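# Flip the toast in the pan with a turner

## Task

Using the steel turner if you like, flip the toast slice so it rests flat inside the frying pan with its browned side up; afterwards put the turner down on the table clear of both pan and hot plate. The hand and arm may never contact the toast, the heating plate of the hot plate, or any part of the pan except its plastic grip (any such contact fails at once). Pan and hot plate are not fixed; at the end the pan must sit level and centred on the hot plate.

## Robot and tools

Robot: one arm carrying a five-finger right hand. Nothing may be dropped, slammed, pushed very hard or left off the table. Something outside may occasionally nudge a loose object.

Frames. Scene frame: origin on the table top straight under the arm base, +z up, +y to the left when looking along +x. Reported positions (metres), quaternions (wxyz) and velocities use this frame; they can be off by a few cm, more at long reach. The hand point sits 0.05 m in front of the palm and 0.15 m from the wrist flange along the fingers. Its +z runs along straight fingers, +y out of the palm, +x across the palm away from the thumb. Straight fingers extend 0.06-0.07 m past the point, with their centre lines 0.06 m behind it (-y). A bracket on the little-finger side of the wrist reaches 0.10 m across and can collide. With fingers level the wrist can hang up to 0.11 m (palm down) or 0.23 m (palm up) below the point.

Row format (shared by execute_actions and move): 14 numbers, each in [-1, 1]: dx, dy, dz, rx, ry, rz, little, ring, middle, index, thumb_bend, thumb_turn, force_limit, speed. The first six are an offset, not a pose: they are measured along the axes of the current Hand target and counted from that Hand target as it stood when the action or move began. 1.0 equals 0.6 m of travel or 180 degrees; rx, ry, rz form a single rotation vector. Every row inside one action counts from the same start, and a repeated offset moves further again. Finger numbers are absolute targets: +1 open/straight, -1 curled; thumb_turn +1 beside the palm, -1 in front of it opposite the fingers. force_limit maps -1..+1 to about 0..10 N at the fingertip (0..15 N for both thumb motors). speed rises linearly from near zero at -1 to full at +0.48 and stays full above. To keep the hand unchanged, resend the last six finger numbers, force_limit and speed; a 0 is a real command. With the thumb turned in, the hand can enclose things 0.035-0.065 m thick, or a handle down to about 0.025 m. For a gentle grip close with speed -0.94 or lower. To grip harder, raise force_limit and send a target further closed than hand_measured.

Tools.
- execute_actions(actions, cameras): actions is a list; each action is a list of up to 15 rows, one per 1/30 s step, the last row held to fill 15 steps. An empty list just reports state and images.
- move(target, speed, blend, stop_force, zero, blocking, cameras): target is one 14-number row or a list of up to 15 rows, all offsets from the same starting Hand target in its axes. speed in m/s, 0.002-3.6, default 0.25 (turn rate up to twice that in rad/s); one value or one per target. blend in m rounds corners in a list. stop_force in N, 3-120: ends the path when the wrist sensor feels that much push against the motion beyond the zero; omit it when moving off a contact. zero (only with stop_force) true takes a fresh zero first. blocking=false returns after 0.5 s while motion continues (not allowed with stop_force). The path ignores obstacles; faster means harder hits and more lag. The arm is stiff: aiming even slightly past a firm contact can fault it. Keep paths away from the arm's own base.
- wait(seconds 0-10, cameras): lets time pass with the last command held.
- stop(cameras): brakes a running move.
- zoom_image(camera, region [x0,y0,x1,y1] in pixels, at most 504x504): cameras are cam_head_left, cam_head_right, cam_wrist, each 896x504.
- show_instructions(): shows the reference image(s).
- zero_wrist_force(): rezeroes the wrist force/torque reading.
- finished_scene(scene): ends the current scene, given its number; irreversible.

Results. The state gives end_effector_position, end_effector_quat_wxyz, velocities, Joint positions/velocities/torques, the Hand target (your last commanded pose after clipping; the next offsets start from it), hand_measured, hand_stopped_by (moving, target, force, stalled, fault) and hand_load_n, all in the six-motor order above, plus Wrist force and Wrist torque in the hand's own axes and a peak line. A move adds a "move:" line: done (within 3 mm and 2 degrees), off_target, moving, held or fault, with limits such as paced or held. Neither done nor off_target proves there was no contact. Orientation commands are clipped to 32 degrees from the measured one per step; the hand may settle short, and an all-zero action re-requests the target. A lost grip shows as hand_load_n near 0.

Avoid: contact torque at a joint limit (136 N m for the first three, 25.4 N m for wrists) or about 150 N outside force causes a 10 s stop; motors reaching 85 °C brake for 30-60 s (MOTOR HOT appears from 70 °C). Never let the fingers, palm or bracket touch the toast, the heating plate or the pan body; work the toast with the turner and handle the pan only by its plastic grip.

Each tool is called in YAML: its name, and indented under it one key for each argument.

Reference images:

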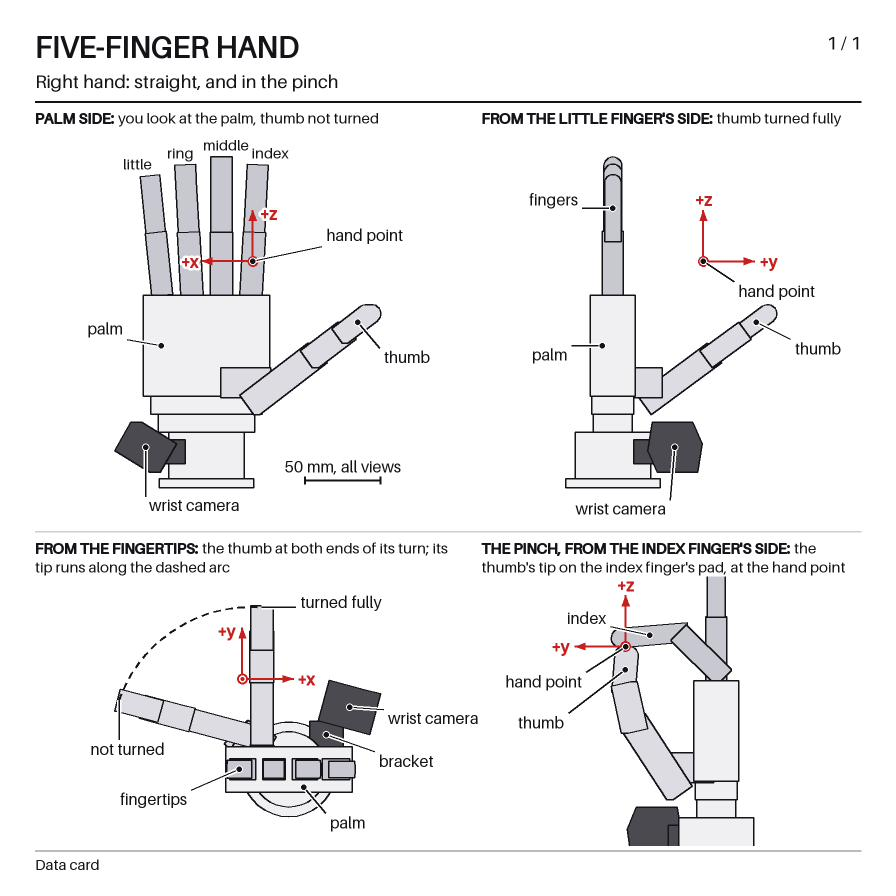

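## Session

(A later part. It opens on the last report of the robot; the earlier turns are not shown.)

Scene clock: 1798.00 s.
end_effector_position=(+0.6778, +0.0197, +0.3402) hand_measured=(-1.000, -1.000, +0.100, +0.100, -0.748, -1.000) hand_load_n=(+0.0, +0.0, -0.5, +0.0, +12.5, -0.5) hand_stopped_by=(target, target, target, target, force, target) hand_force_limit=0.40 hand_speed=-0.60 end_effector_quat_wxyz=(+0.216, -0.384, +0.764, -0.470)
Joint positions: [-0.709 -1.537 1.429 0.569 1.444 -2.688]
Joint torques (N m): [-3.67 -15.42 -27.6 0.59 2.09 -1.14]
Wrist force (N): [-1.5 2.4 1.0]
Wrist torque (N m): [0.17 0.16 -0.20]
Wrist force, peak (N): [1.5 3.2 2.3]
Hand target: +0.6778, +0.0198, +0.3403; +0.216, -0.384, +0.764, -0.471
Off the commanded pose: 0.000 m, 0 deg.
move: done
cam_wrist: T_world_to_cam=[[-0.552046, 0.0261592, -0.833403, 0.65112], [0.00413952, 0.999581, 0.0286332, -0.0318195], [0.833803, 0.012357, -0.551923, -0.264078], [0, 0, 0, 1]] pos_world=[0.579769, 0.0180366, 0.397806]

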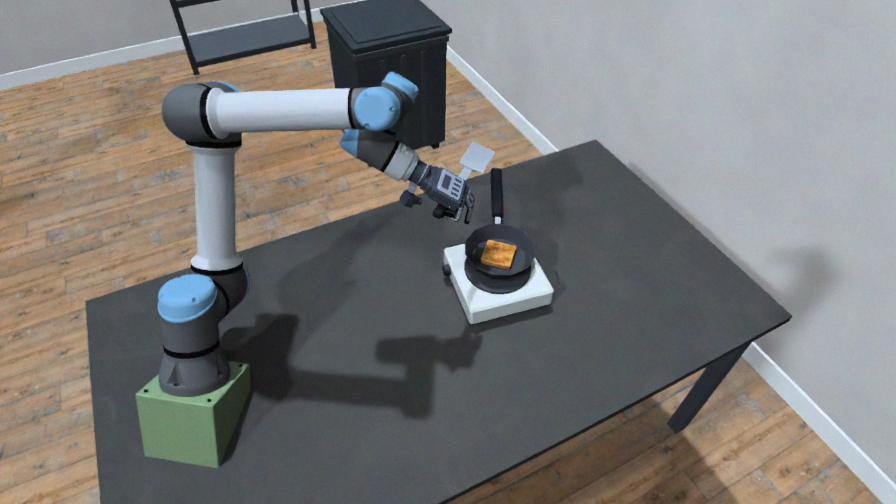

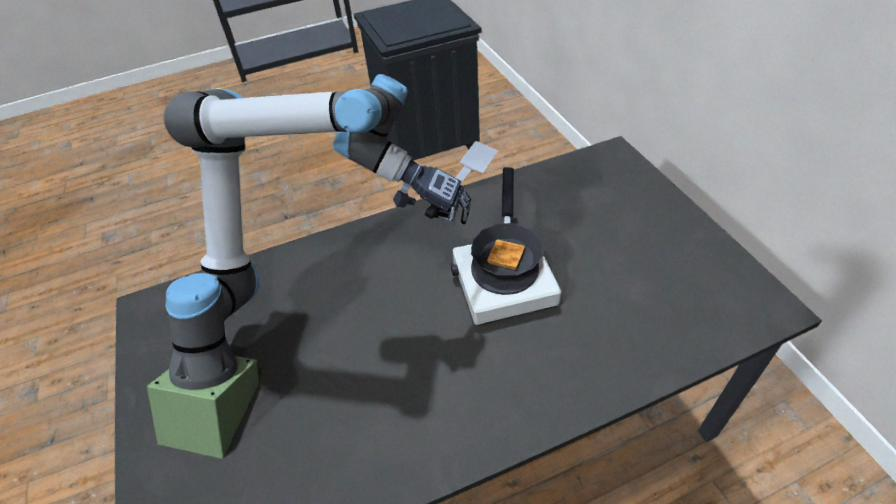

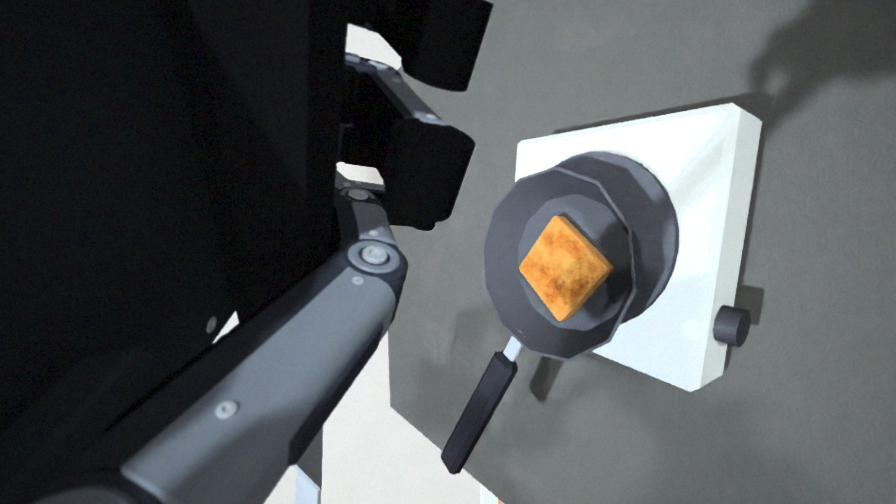

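move:
  target: [0.0860, -0.1788, 0.1603, 0.0583, 0.0860, -0.3786, -1, -1, 0.1, 0.1, -0.99, -1, 0.4, -0.6]
  speed: 0.2

zoom_image:
  camera: "cam_head_right"
  region: [440, 190, 580, 330]

zoom_image:
  camera: "cam_head_left"
  region: [430, 190, 570, 330]

Scene clock: 1853.03 s.
end_effector_position=(+0.7541, -0.1024, +0.3921) hand_measured=(-1.000, -1.000, +0.100, +0.100, -0.748, -1.000) hand_load_n=(+0.0, +0.0, +0.0, +0.0, +12.0, -0.5) hand_stopped_by=(target, target, target, target, force, target) hand_force_limit=0.40 hand_speed=-0.60 end_effector_quat_wxyz=(+0.150, +0.662, -0.396, +0.619)
Joint positions: [-0.607 -1.287 1.118 0.428 1.77 -3.858]
Joint torques (N m): [-16.16 -45.94 -13.98 1.24 -0.15 -1.39]
Wrist force (N): [-4.5 0.4 0.1]
Wrist torque (N m): [0.10 0.38 -0.32]
Wrist force, peak (N): [-4.6 0.2 0.3]
Hand target: +0.7540, -0.1024, +0.3922; +0.150, +0.662, -0.396, +0.619
Off the commanded pose: 0.000 m, 0 deg.
move: done
cam_wrist: T_world_to_cam=[[-0.709461, -0.704727, -0.00502724, 0.458695], [-0.497737, 0.506105, -0.704354, 0.703686], [0.498922, -0.49721, -0.709831, -0.0352457], [0, 0, 0, 1]] pos_world=[0.693262, -0.0504088, 0.472932]

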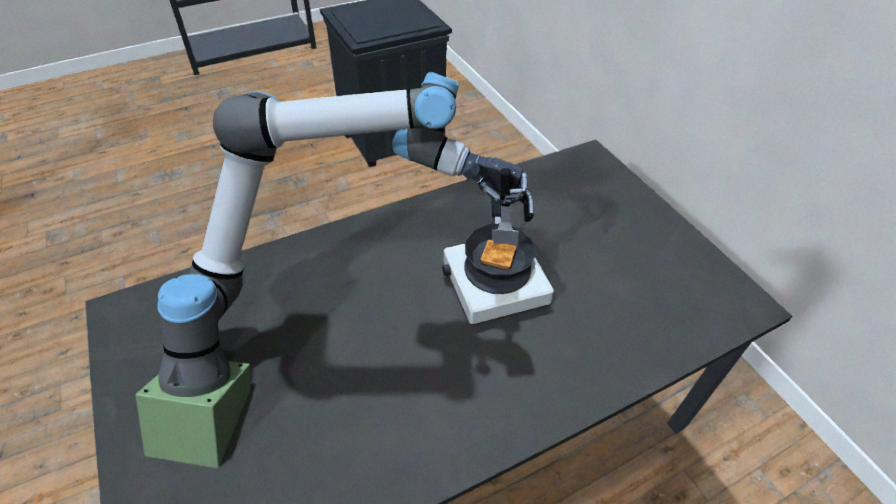

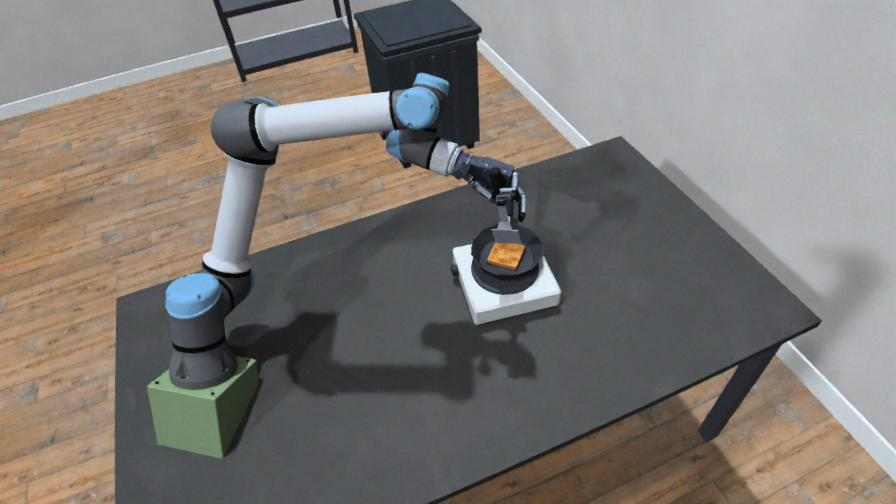

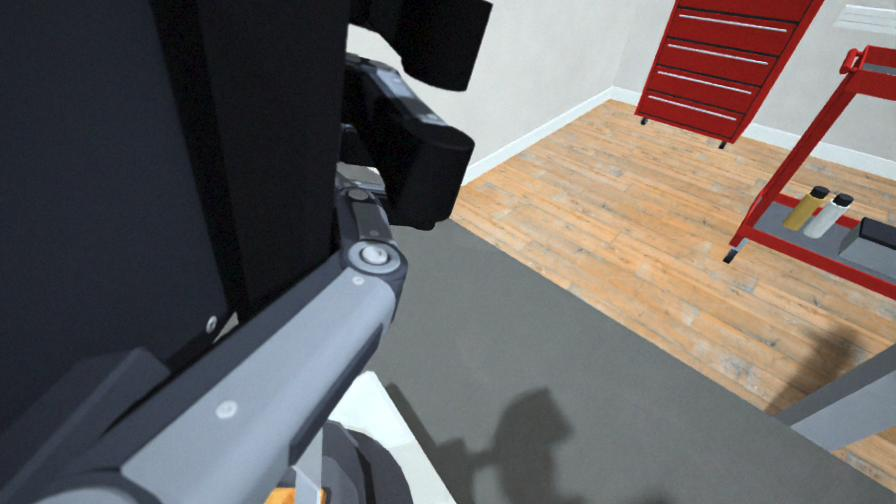

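Scaled by 3.600.

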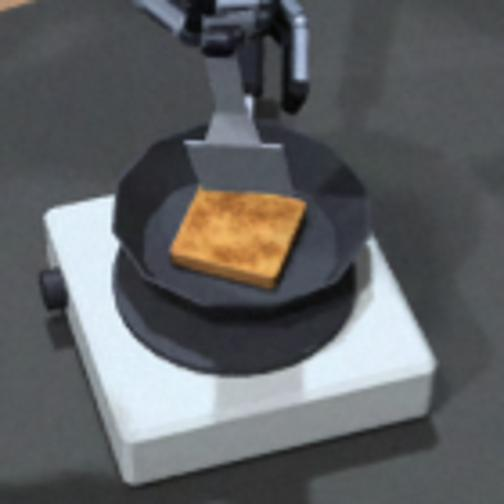

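Scaled by 3.600.

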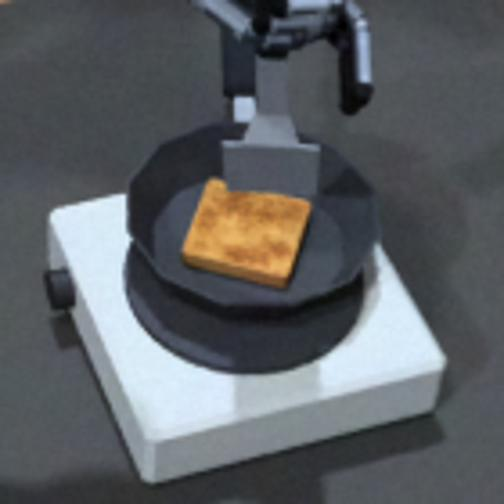

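move:
  target: [-0.0506, 0.0535, 0.0192, 0, 0, 0, -1, -1, 0.1, 0.1, -0.99, -1, 0.4, -0.6]
  speed: 0.08
  stop_force: 5

zoom_image:
  camera: "cam_head_right"
  region: [440, 190, 580, 330]

zoom_image:
  camera: "cam_head_left"
  region: [430, 190, 570, 330]

Scene clock: 1866.70 s.
end_effector_position=(+0.7417, -0.1206, +0.3522) hand_measured=(-1.000, -1.000, +0.100, +0.100, -0.748, -1.000) hand_load_n=(+0.0, +0.0, +0.0, +0.0, +12.5, +0.0) hand_stopped_by=(target, target, target, target, force, target) hand_force_limit=0.40 hand_speed=-0.60 end_effector_quat_wxyz=(+0.150, +0.662, -0.396, +0.619)
Joint positions: [-0.608 -1.301 1.253 0.306 1.769 -3.859]
Joint torques (N m): [-17.88 -27.03 -13.27 -2.34 1.17 -1.41]
Wrist force (N): [-4.5 0.2 -0.2]
Wrist torque (N m): [0.08 0.40 -0.34]
Wrist force, peak (N): [-5.0 1.1 0.1]
Hand target: +0.7417, -0.1206, +0.3522; +0.150, +0.662, -0.396, +0.619
Off the commanded pose: 0.000 m, 0 deg.
move: done
cam_wrist: T_world_to_cam=[[-0.709358, -0.704832, -0.00477596, 0.436757], [-0.497876, 0.505846, -0.704442, 0.678787], [0.49893, -0.497324, -0.709745, -0.0665298], [0, 0, 0, 1]] pos_world=[0.680963, -0.0686079, 0.433033]

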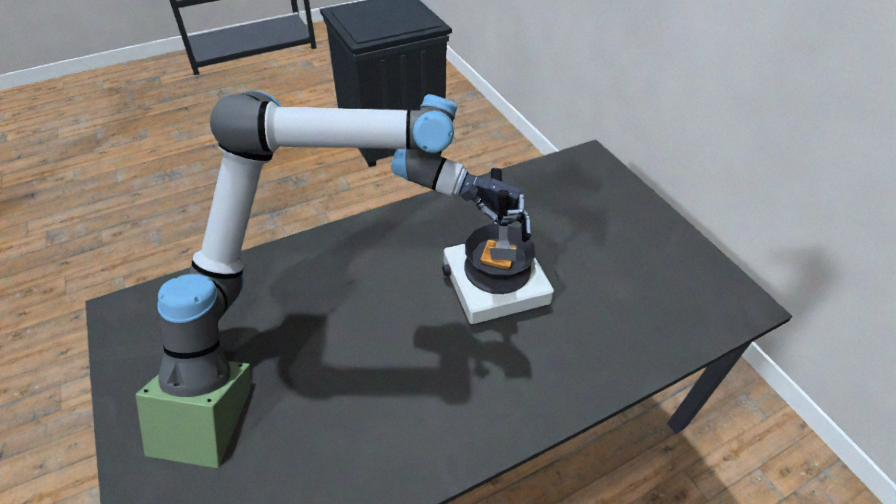

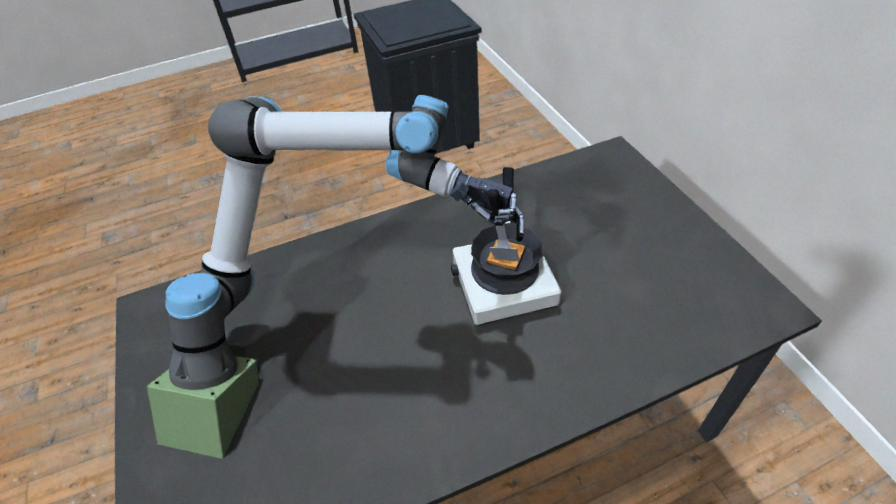

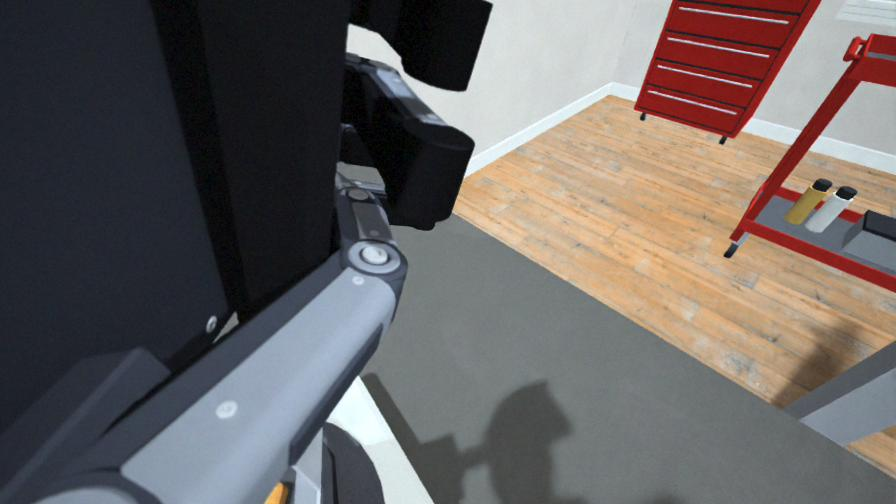

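Scaled by 3.600.

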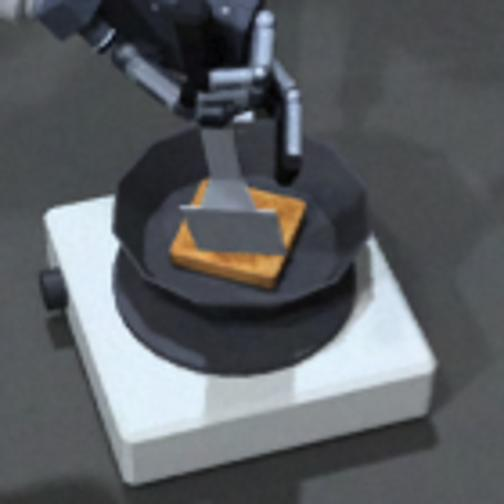

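Scaled by 3.600.

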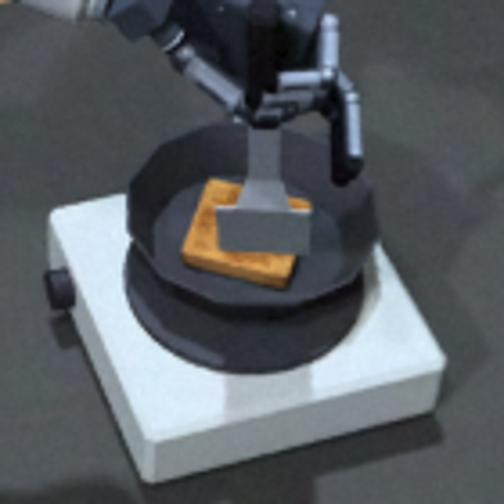

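move:
  target: [-0.0720, 0.0380, 0.0077, 0, 0, 0, -1, -1, 0.1, 0.1, -0.99, -1, 0.4, -0.6]
  speed: 0.05
  stop_force: 4

zoom_image:
  camera: "cam_head_right"
  region: [440, 190, 580, 330]

zoom_image:
  camera: "cam_head_left"
  region: [430, 190, 570, 330]

Scene clock: 1877.93 s.
end_effector_position=(+0.7322, -0.1237, +0.3042) hand_measured=(-1.000, -1.000, +0.100, +0.100, -0.748, -1.000) hand_load_n=(+0.0, +0.0, +0.0, +0.0, +12.0, +0.5) hand_stopped_by=(target, target, target, target, force, target) hand_force_limit=0.40 hand_speed=-0.60 end_effector_quat_wxyz=(+0.150, +0.662, -0.396, +0.619)
Joint positions: [-0.574 -1.297 1.365 0.192 1.802 -3.85]
Joint torques (N m): [-22.28 -44.38 -22.13 1.31 -0.05 -1.96]
Wrist force (N): [-4.3 0.3 -0.1]
Wrist torque (N m): [0.18 0.36 -0.16]
Wrist force, peak (N): [-4.7 0.5 0.2]
Hand target: +0.7322, -0.1237, +0.3042; +0.150, +0.662, -0.396, +0.619
Off the commanded pose: 0.000 m, 0 deg.
move: done
cam_wrist: T_world_to_cam=[[-0.709394, -0.704796, -0.00472598, 0.427541], [-0.497936, 0.505907, -0.704357, 0.641873], [0.498819, -0.497313, -0.709831, -0.0973418], [0, 0, 0, 1]] pos_world=[0.671463, -0.0718082, 0.385032]

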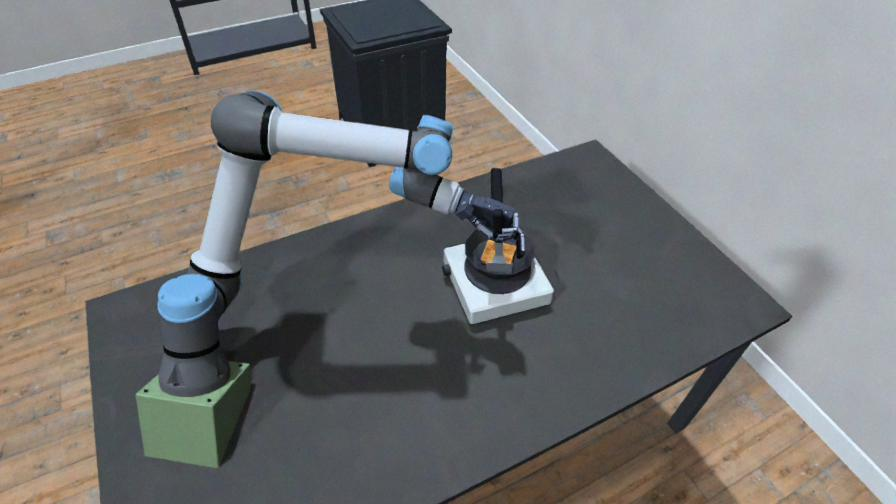

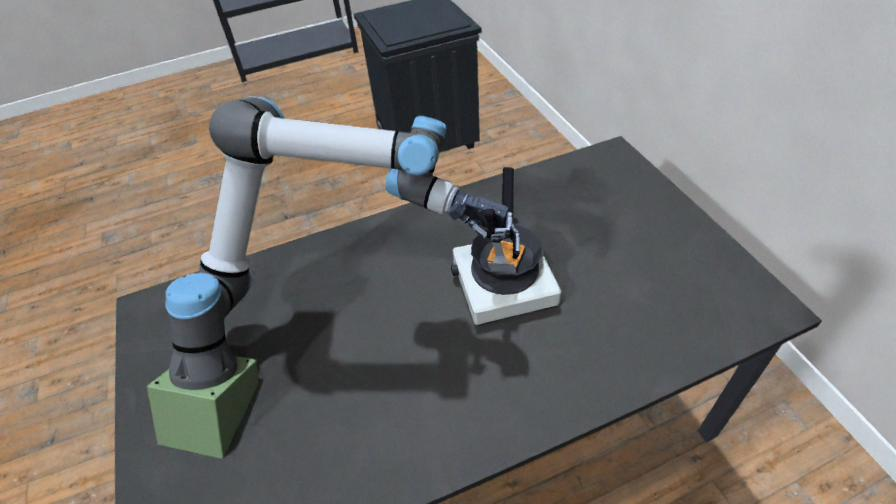

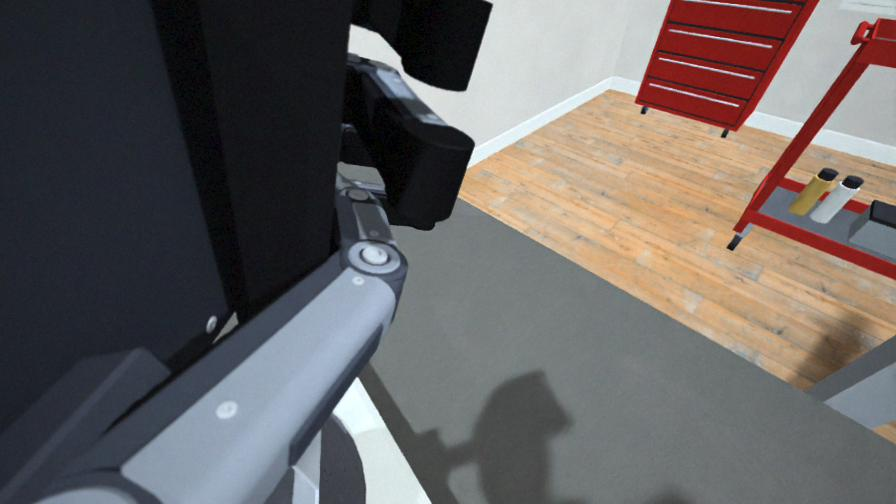

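Scaled by 3.600.

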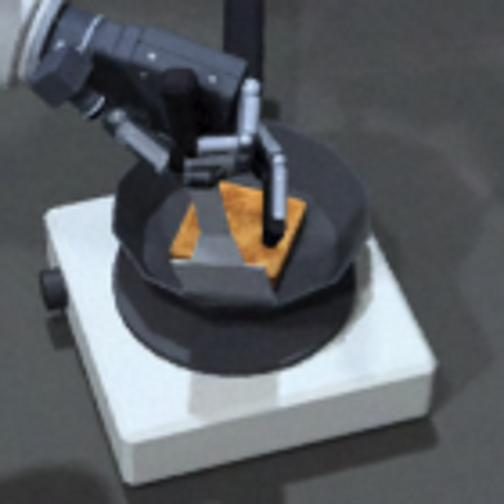

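Scaled by 3.600.

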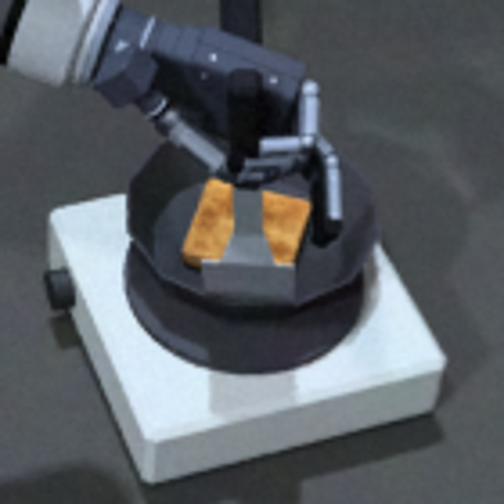

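move:
  target: [0.0217, 0.0620, 0.0120, 0, 0, 0, -1, -1, 0.1, 0.1, -0.99, -1, 0.4, -0.6]
  speed: 0.03
  stop_force: 8

zoom_image:
  camera: "cam_head_right"
  region: [440, 190, 580, 330]

zoom_image:
  camera: "cam_head_left"
  region: [430, 190, 570, 330]

Scene clock: 1883.83 s.
end_effector_position=(+0.7098, -0.1569, +0.3042) hand_measured=(-1.000, -1.000, +0.100, +0.100, -0.748, -1.000) hand_load_n=(+0.0, +0.0, +0.0, +0.0, +15.0, +4.0) hand_stopped_by=(target, target, target, target, force, target) hand_force_limit=0.40 hand_speed=-0.60 end_effector_quat_wxyz=(+0.150, +0.662, -0.396, +0.619)
Joint positions: [-0.648 -1.328 1.453 0.131 1.73 -3.869]
Joint torques (N m): [-8.24 -16.63 -23.72 1.75 2.93 1.58]
Wrist force (N): [-3.1 -1.7 -0.7]
Wrist torque (N m): [0.16 0.22 0.22]
Wrist force, peak (N): [-4.9 -1.9 -0.7]
Hand target: +0.7098, -0.1569, +0.3042; +0.150, +0.662, -0.396, +0.619
Off the commanded pose: 0.000 m, 0 deg.
move: done
cam_wrist: T_world_to_cam=[[-0.709394, -0.704796, -0.00472643, 0.388252], [-0.4979, 0.505871, -0.704407, 0.647509], [0.498855, -0.497349, -0.70978, -0.102725], [0, 0, 0, 1]] pos_world=[0.649063, -0.105008, 0.385033]

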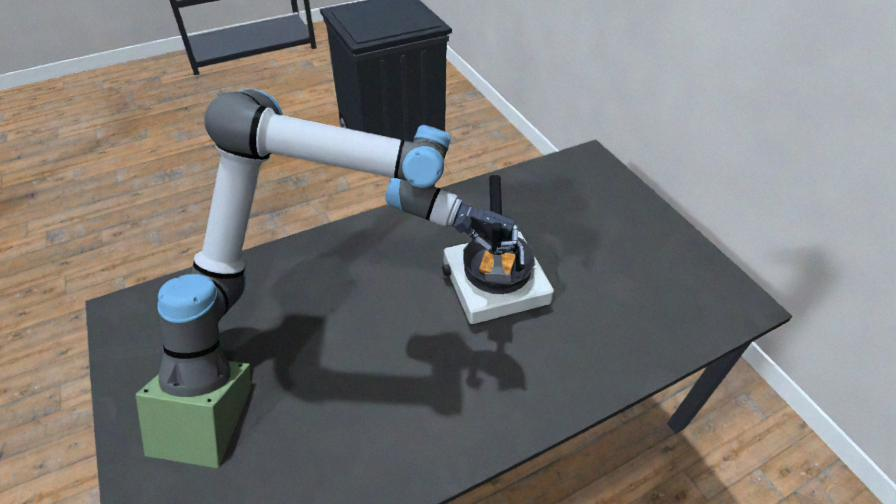

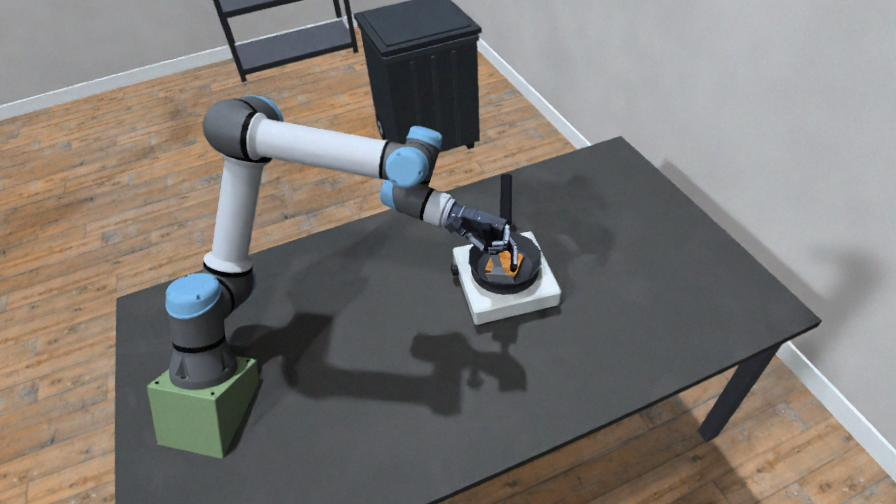

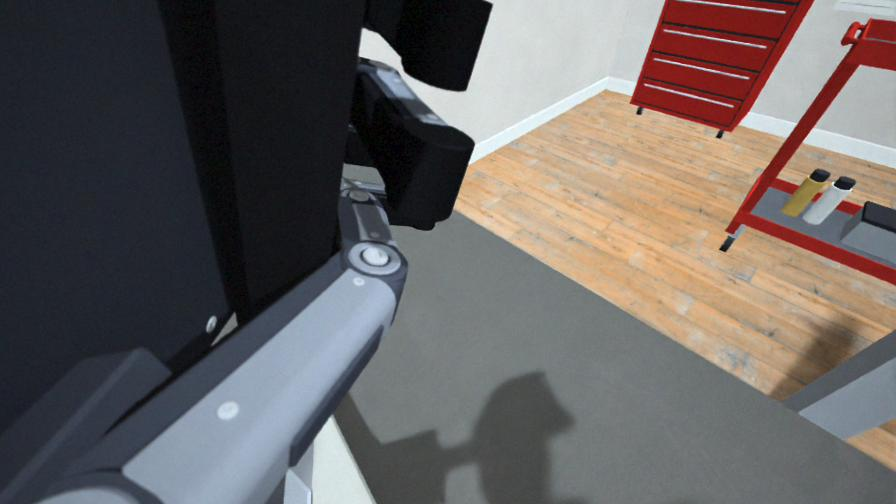

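Scaled by 3.600.

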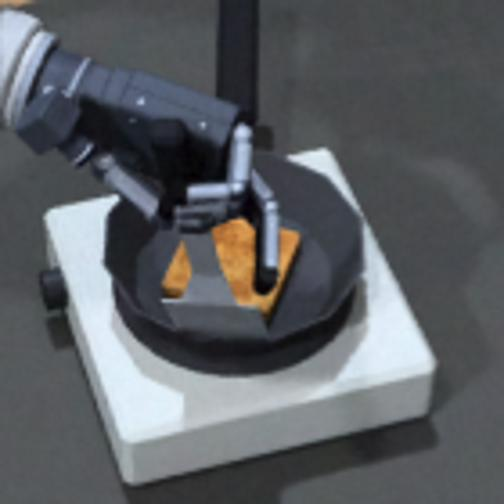

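Scaled by 3.600.

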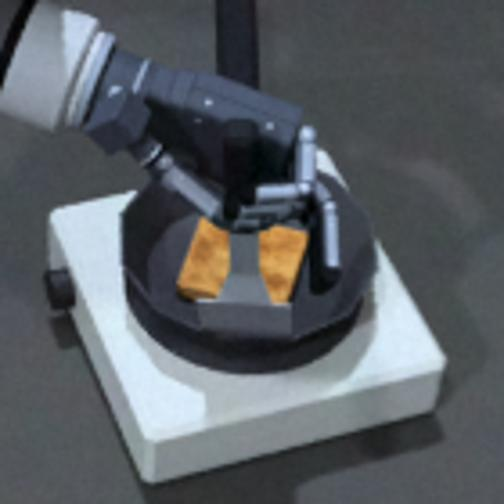

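move:
  target:
    - [-0.0054, -0.0155, -0.0030, 0, 0, 0, -1, -1, 0.1, 0.1, -0.99, -1, 0.4, -0.6]
    - [0.1352, -0.0592, -0.0313, 0, 0, 0, -1, -1, 0.1, 0.1, -0.99, -1, 0.4, -0.6]
    - [-0.0389, -0.1685, -0.2517, -0.0583, -0.0860, 0.3786, -1, -1, 0.1, 0.1, -0.99, -1, 0.4, -0.6]
  speed: [0.03, 0.12, 0.25]
  blend: [0, 0.02, 0]

zoom_image:
  camera: "cam_wrist"
  region: [470, 135, 710, 375]

zoom_image:
  camera: "cam_head_left"
  region: [430, 190, 570, 330]

zoom_image:
  camera: "cam_head_right"
  region: [440, 190, 580, 330]

Scene clock: 1896.87 s.
end_effector_position=(+0.6778, +0.0198, +0.3405) hand_measured=(-1.000, -1.000, +0.100, +0.100, -0.748, -1.000) hand_load_n=(+0.0, +0.0, +0.0, +0.0, +12.5, -0.5) hand_stopped_by=(target, target, target, target, force, target) hand_force_limit=0.40 hand_speed=-0.60 end_effector_quat_wxyz=(+0.216, -0.384, +0.764, -0.471)
Joint positions: [-0.709 -1.538 1.429 0.57 1.444 -2.688]
Joint torques (N m): [-7.74 -8.95 -21.52 1.78 1.57 1.76]
Wrist force (N): [-1.4 2.2 1.2]
Wrist torque (N m): [0.14 0.17 -0.20]
Wrist force, peak (N): [-6.0 0.6 0.3]
Hand target: +0.6778, +0.0198, +0.3404; +0.216, -0.384, +0.764, -0.471
Off the commanded pose: 0.000 m, 0 deg.
move: done
cam_wrist: T_world_to_cam=[[-0.552052, 0.0257157, -0.833413, 0.651382], [0.0039784, 0.999594, 0.028208, -0.0317648], [0.8338, 0.0122566, -0.55193, -0.263908], [0, 0, 0, 1]] pos_world=[0.57977, 0.0182358, 0.398108]

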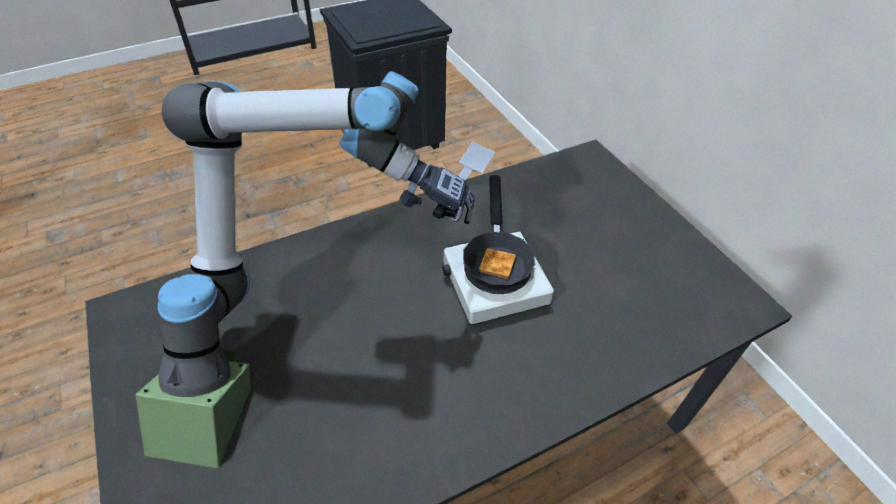

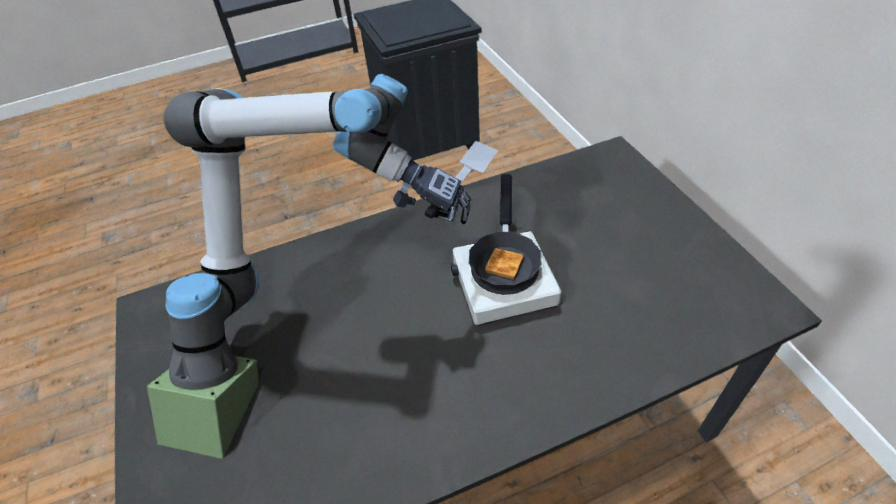

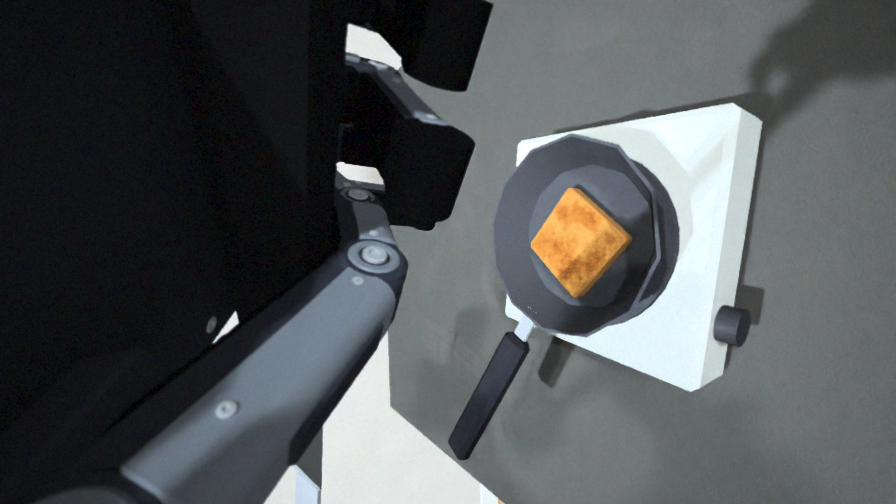

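Scaled by 2.100.

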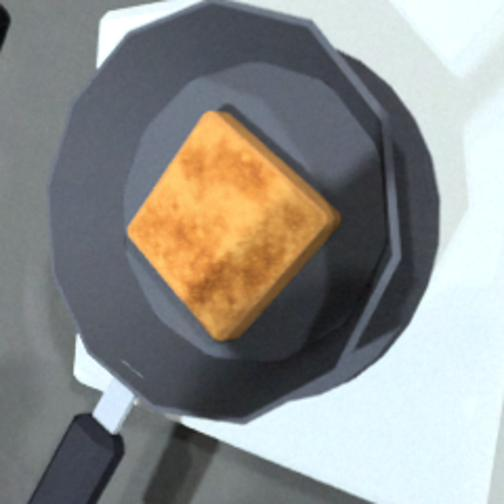

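Scaled by 3.600.

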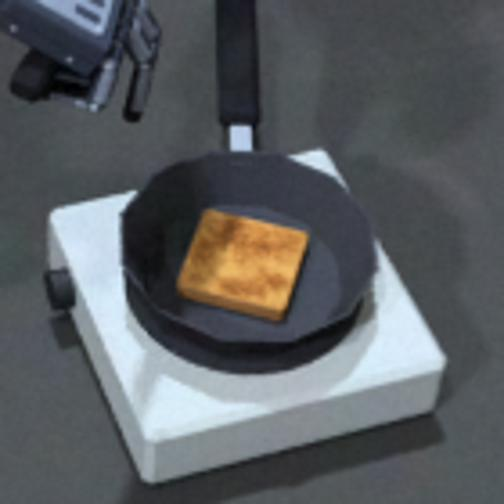

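Scaled by 3.600.

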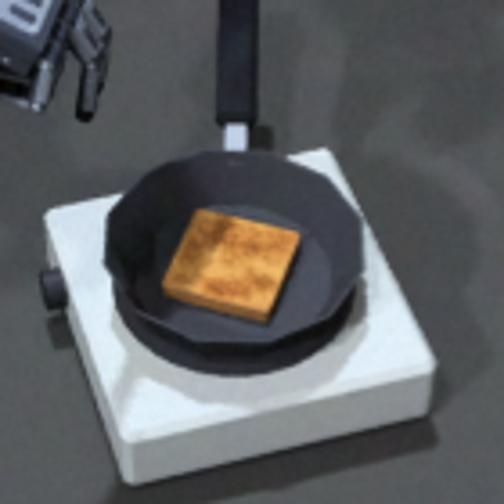

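move:
  target:
    - [0.5527, 0.0775, 0.3915, 0, 0, 0, -1, -1, 0.1, 0.1, -0.99, -1, 0.4, -0.6]
    - [0.5474, 0.2251, 0.4686, 0, 0, 0, -1, -1, 0.1, 0.1, -0.99, -1, 0.4, -0.6]
  speed: [0.25, 0.12]
  blend: [0.05, 0]

zoom_image:
  camera: "cam_head_left"
  region: [440, 260, 600, 420]

zoom_image:
  camera: "cam_head_right"
  region: [440, 260, 600, 420]

Scene clock: 1931.73 s.
end_effector_position=(+0.6196, -0.3600, +0.1006) hand_measured=(-1.000, -1.000, +0.100, +0.100, -0.748, -1.000) hand_load_n=(+0.0, +0.0, +0.0, +0.0, +12.5, -0.5) hand_stopped_by=(target, target, target, target, force, target) hand_force_limit=0.40 hand_speed=-0.60 end_effector_quat_wxyz=(+0.216, -0.384, +0.765, -0.470)
Joint positions: [-1.092 -0.932 1.629 -0.18 1.104 -2.875]
Joint torques (N m): [-24.32 -44.07 -20.72 0.01 -0.41 -2.06]
Wrist force (N): [-0.7 2.7 1.2]
Wrist torque (N m): [0.21 0.10 -0.18]
Wrist force, peak (N): [-0.6 4.0 1.8]
Hand target: +0.6196, -0.3601, +0.1006; +0.216, -0.384, +0.764, -0.471
Off the commanded pose: 0.000 m, 0 deg.
move: done
cam_wrist: T_world_to_cam=[[-0.552157, 0.0264366, -0.833321, 0.4293], [0.00429651, 0.999574, 0.028864, 0.354705], [0.833729, 0.0123571, -0.552035, -0.343098], [0, 0, 0, 1]] pos_world=[0.521568, -0.361663, 0.158104]

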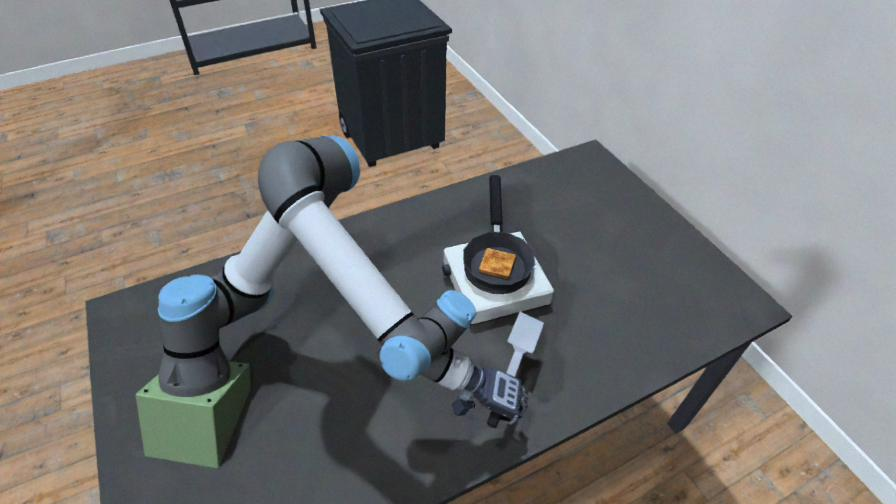

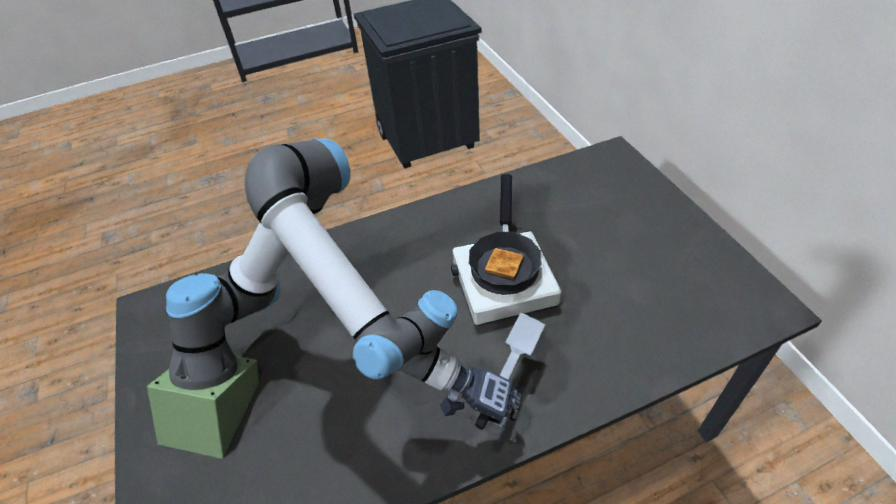

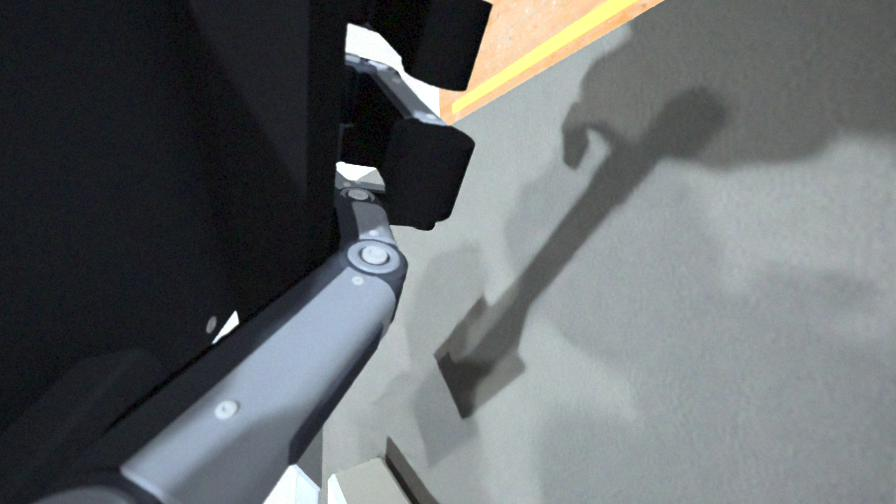

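Scaled by 3.150.

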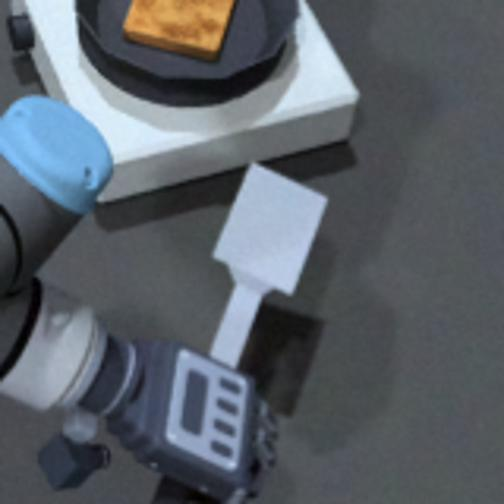

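Scaled by 3.150.

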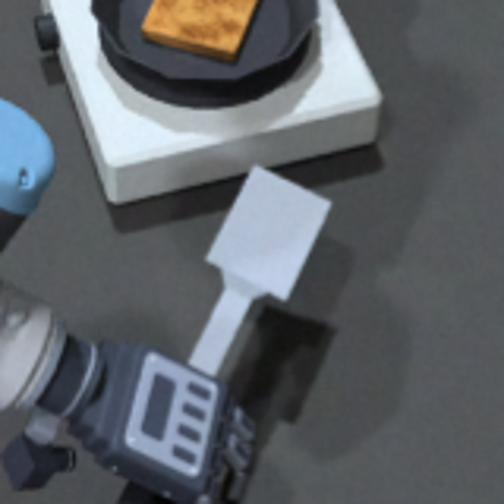

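execute_actions:
  actions:
    - [[0, 0, 0, 0, 0, 0, 1, 1, 1, 1, -0.99, -1, 0.4, -0.6]]
    - [[0, 0, 0, 0, 0, 0, 1, 1, 1, 1, -0.99, -1, 0.4, -0.6]]
    - [[0, 0, 0, 0, 0, 0, 1, 1, 1, 1, -0.99, -1, 0.4, -0.6]]
  cameras: ["cam_head_left", "cam_wrist"]

zoom_image:
  camera: "cam_head_left"
  region: [440, 260, 600, 420]

Scene clock: 1937.70 s.
end_effector_position=(+0.6196, -0.3601, +0.1006) hand_measured=(+1.000, +1.000, +1.000, +1.000, -0.748, -1.000) hand_load_n=(+0.0, -0.5, +0.0, -0.5, +12.5, -0.5) hand_stopped_by=(target, target, target, target, force, target) hand_force_limit=0.40 hand_speed=-0.60 end_effector_quat_wxyz=(+0.216, -0.384, +0.764, -0.471)
Joint positions: [-1.092 -0.932 1.629 -0.18 1.104 -2.875]
Joint torques (N m): [-27.48 -46.6 -21.36 -2.1 1.54 -1.92]
Wrist force (N): [-0.6 2.7 1.3]
Wrist torque (N m): [0.19 0.08 -0.17]
Wrist force, peak (N): [-0.8 3.1 1.5]
Hand target: +0.6196, -0.3601, +0.1006; +0.216, -0.384, +0.764, -0.471
Off the commanded pose: 0.000 m, 0 deg.
Step readings (end_effector_position):
0: (+0.6196, -0.3601, +0.1006)
1: (+0.6196, -0.3601, +0.1006)
2: (+0.6196, -0.3601, +0.1006)
4: (+0.6196, -0.3601, +0.1006)
8: (+0.6196, -0.3601, +0.1006)
15: (+0.6196, -0.3601, +0.1006)
16: (+0.6196, -0.3601, +0.1006)
17: (+0.6196, -0.3601, +0.1006)
19: (+0.6196, -0.3601, +0.1006)
23: (+0.6196, -0.3601, +0.1006)
30: (+0.6196, -0.3601, +0.1006)
31: (+0.6196, -0.3601, +0.1006)
32: (+0.6196, -0.3601, +0.1006)
34: (+0.6196, -0.3601, +0.1006)
38: (+0.6196, -0.3601, +0.1006)
45: (+0.6196, -0.3601, +0.1006)
cam_wrist: T_world_to_cam=[[-0.552043, 0.0262144, -0.833403, 0.429258], [0.00425327, 0.999581, 0.0286241, 0.354765], [0.833805, 0.012257, -0.551923, -0.343136], [0, 0, 0, 1]] pos_world=[0.521568, -0.361664, 0.158206]

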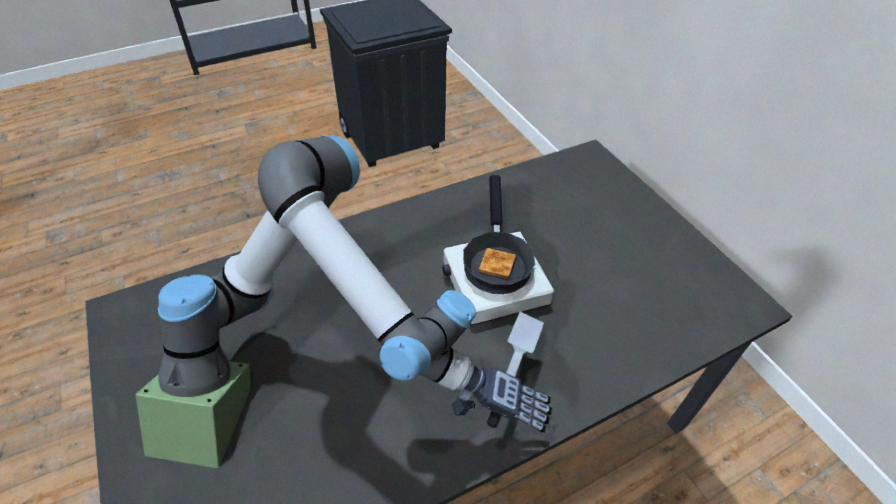

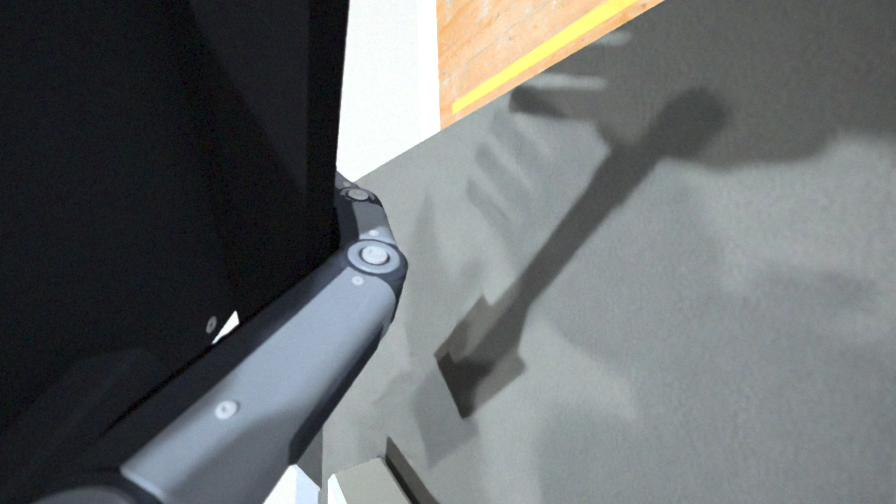

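Scaled by 3.150.

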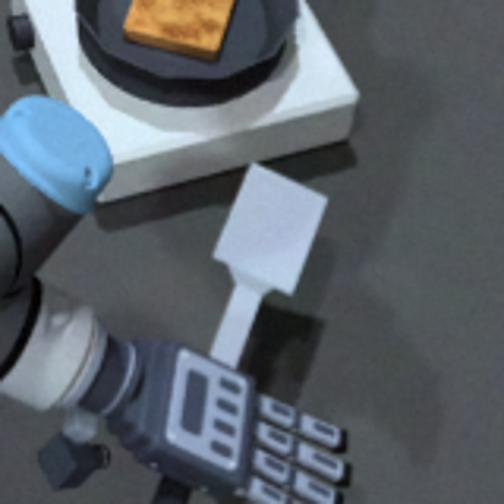

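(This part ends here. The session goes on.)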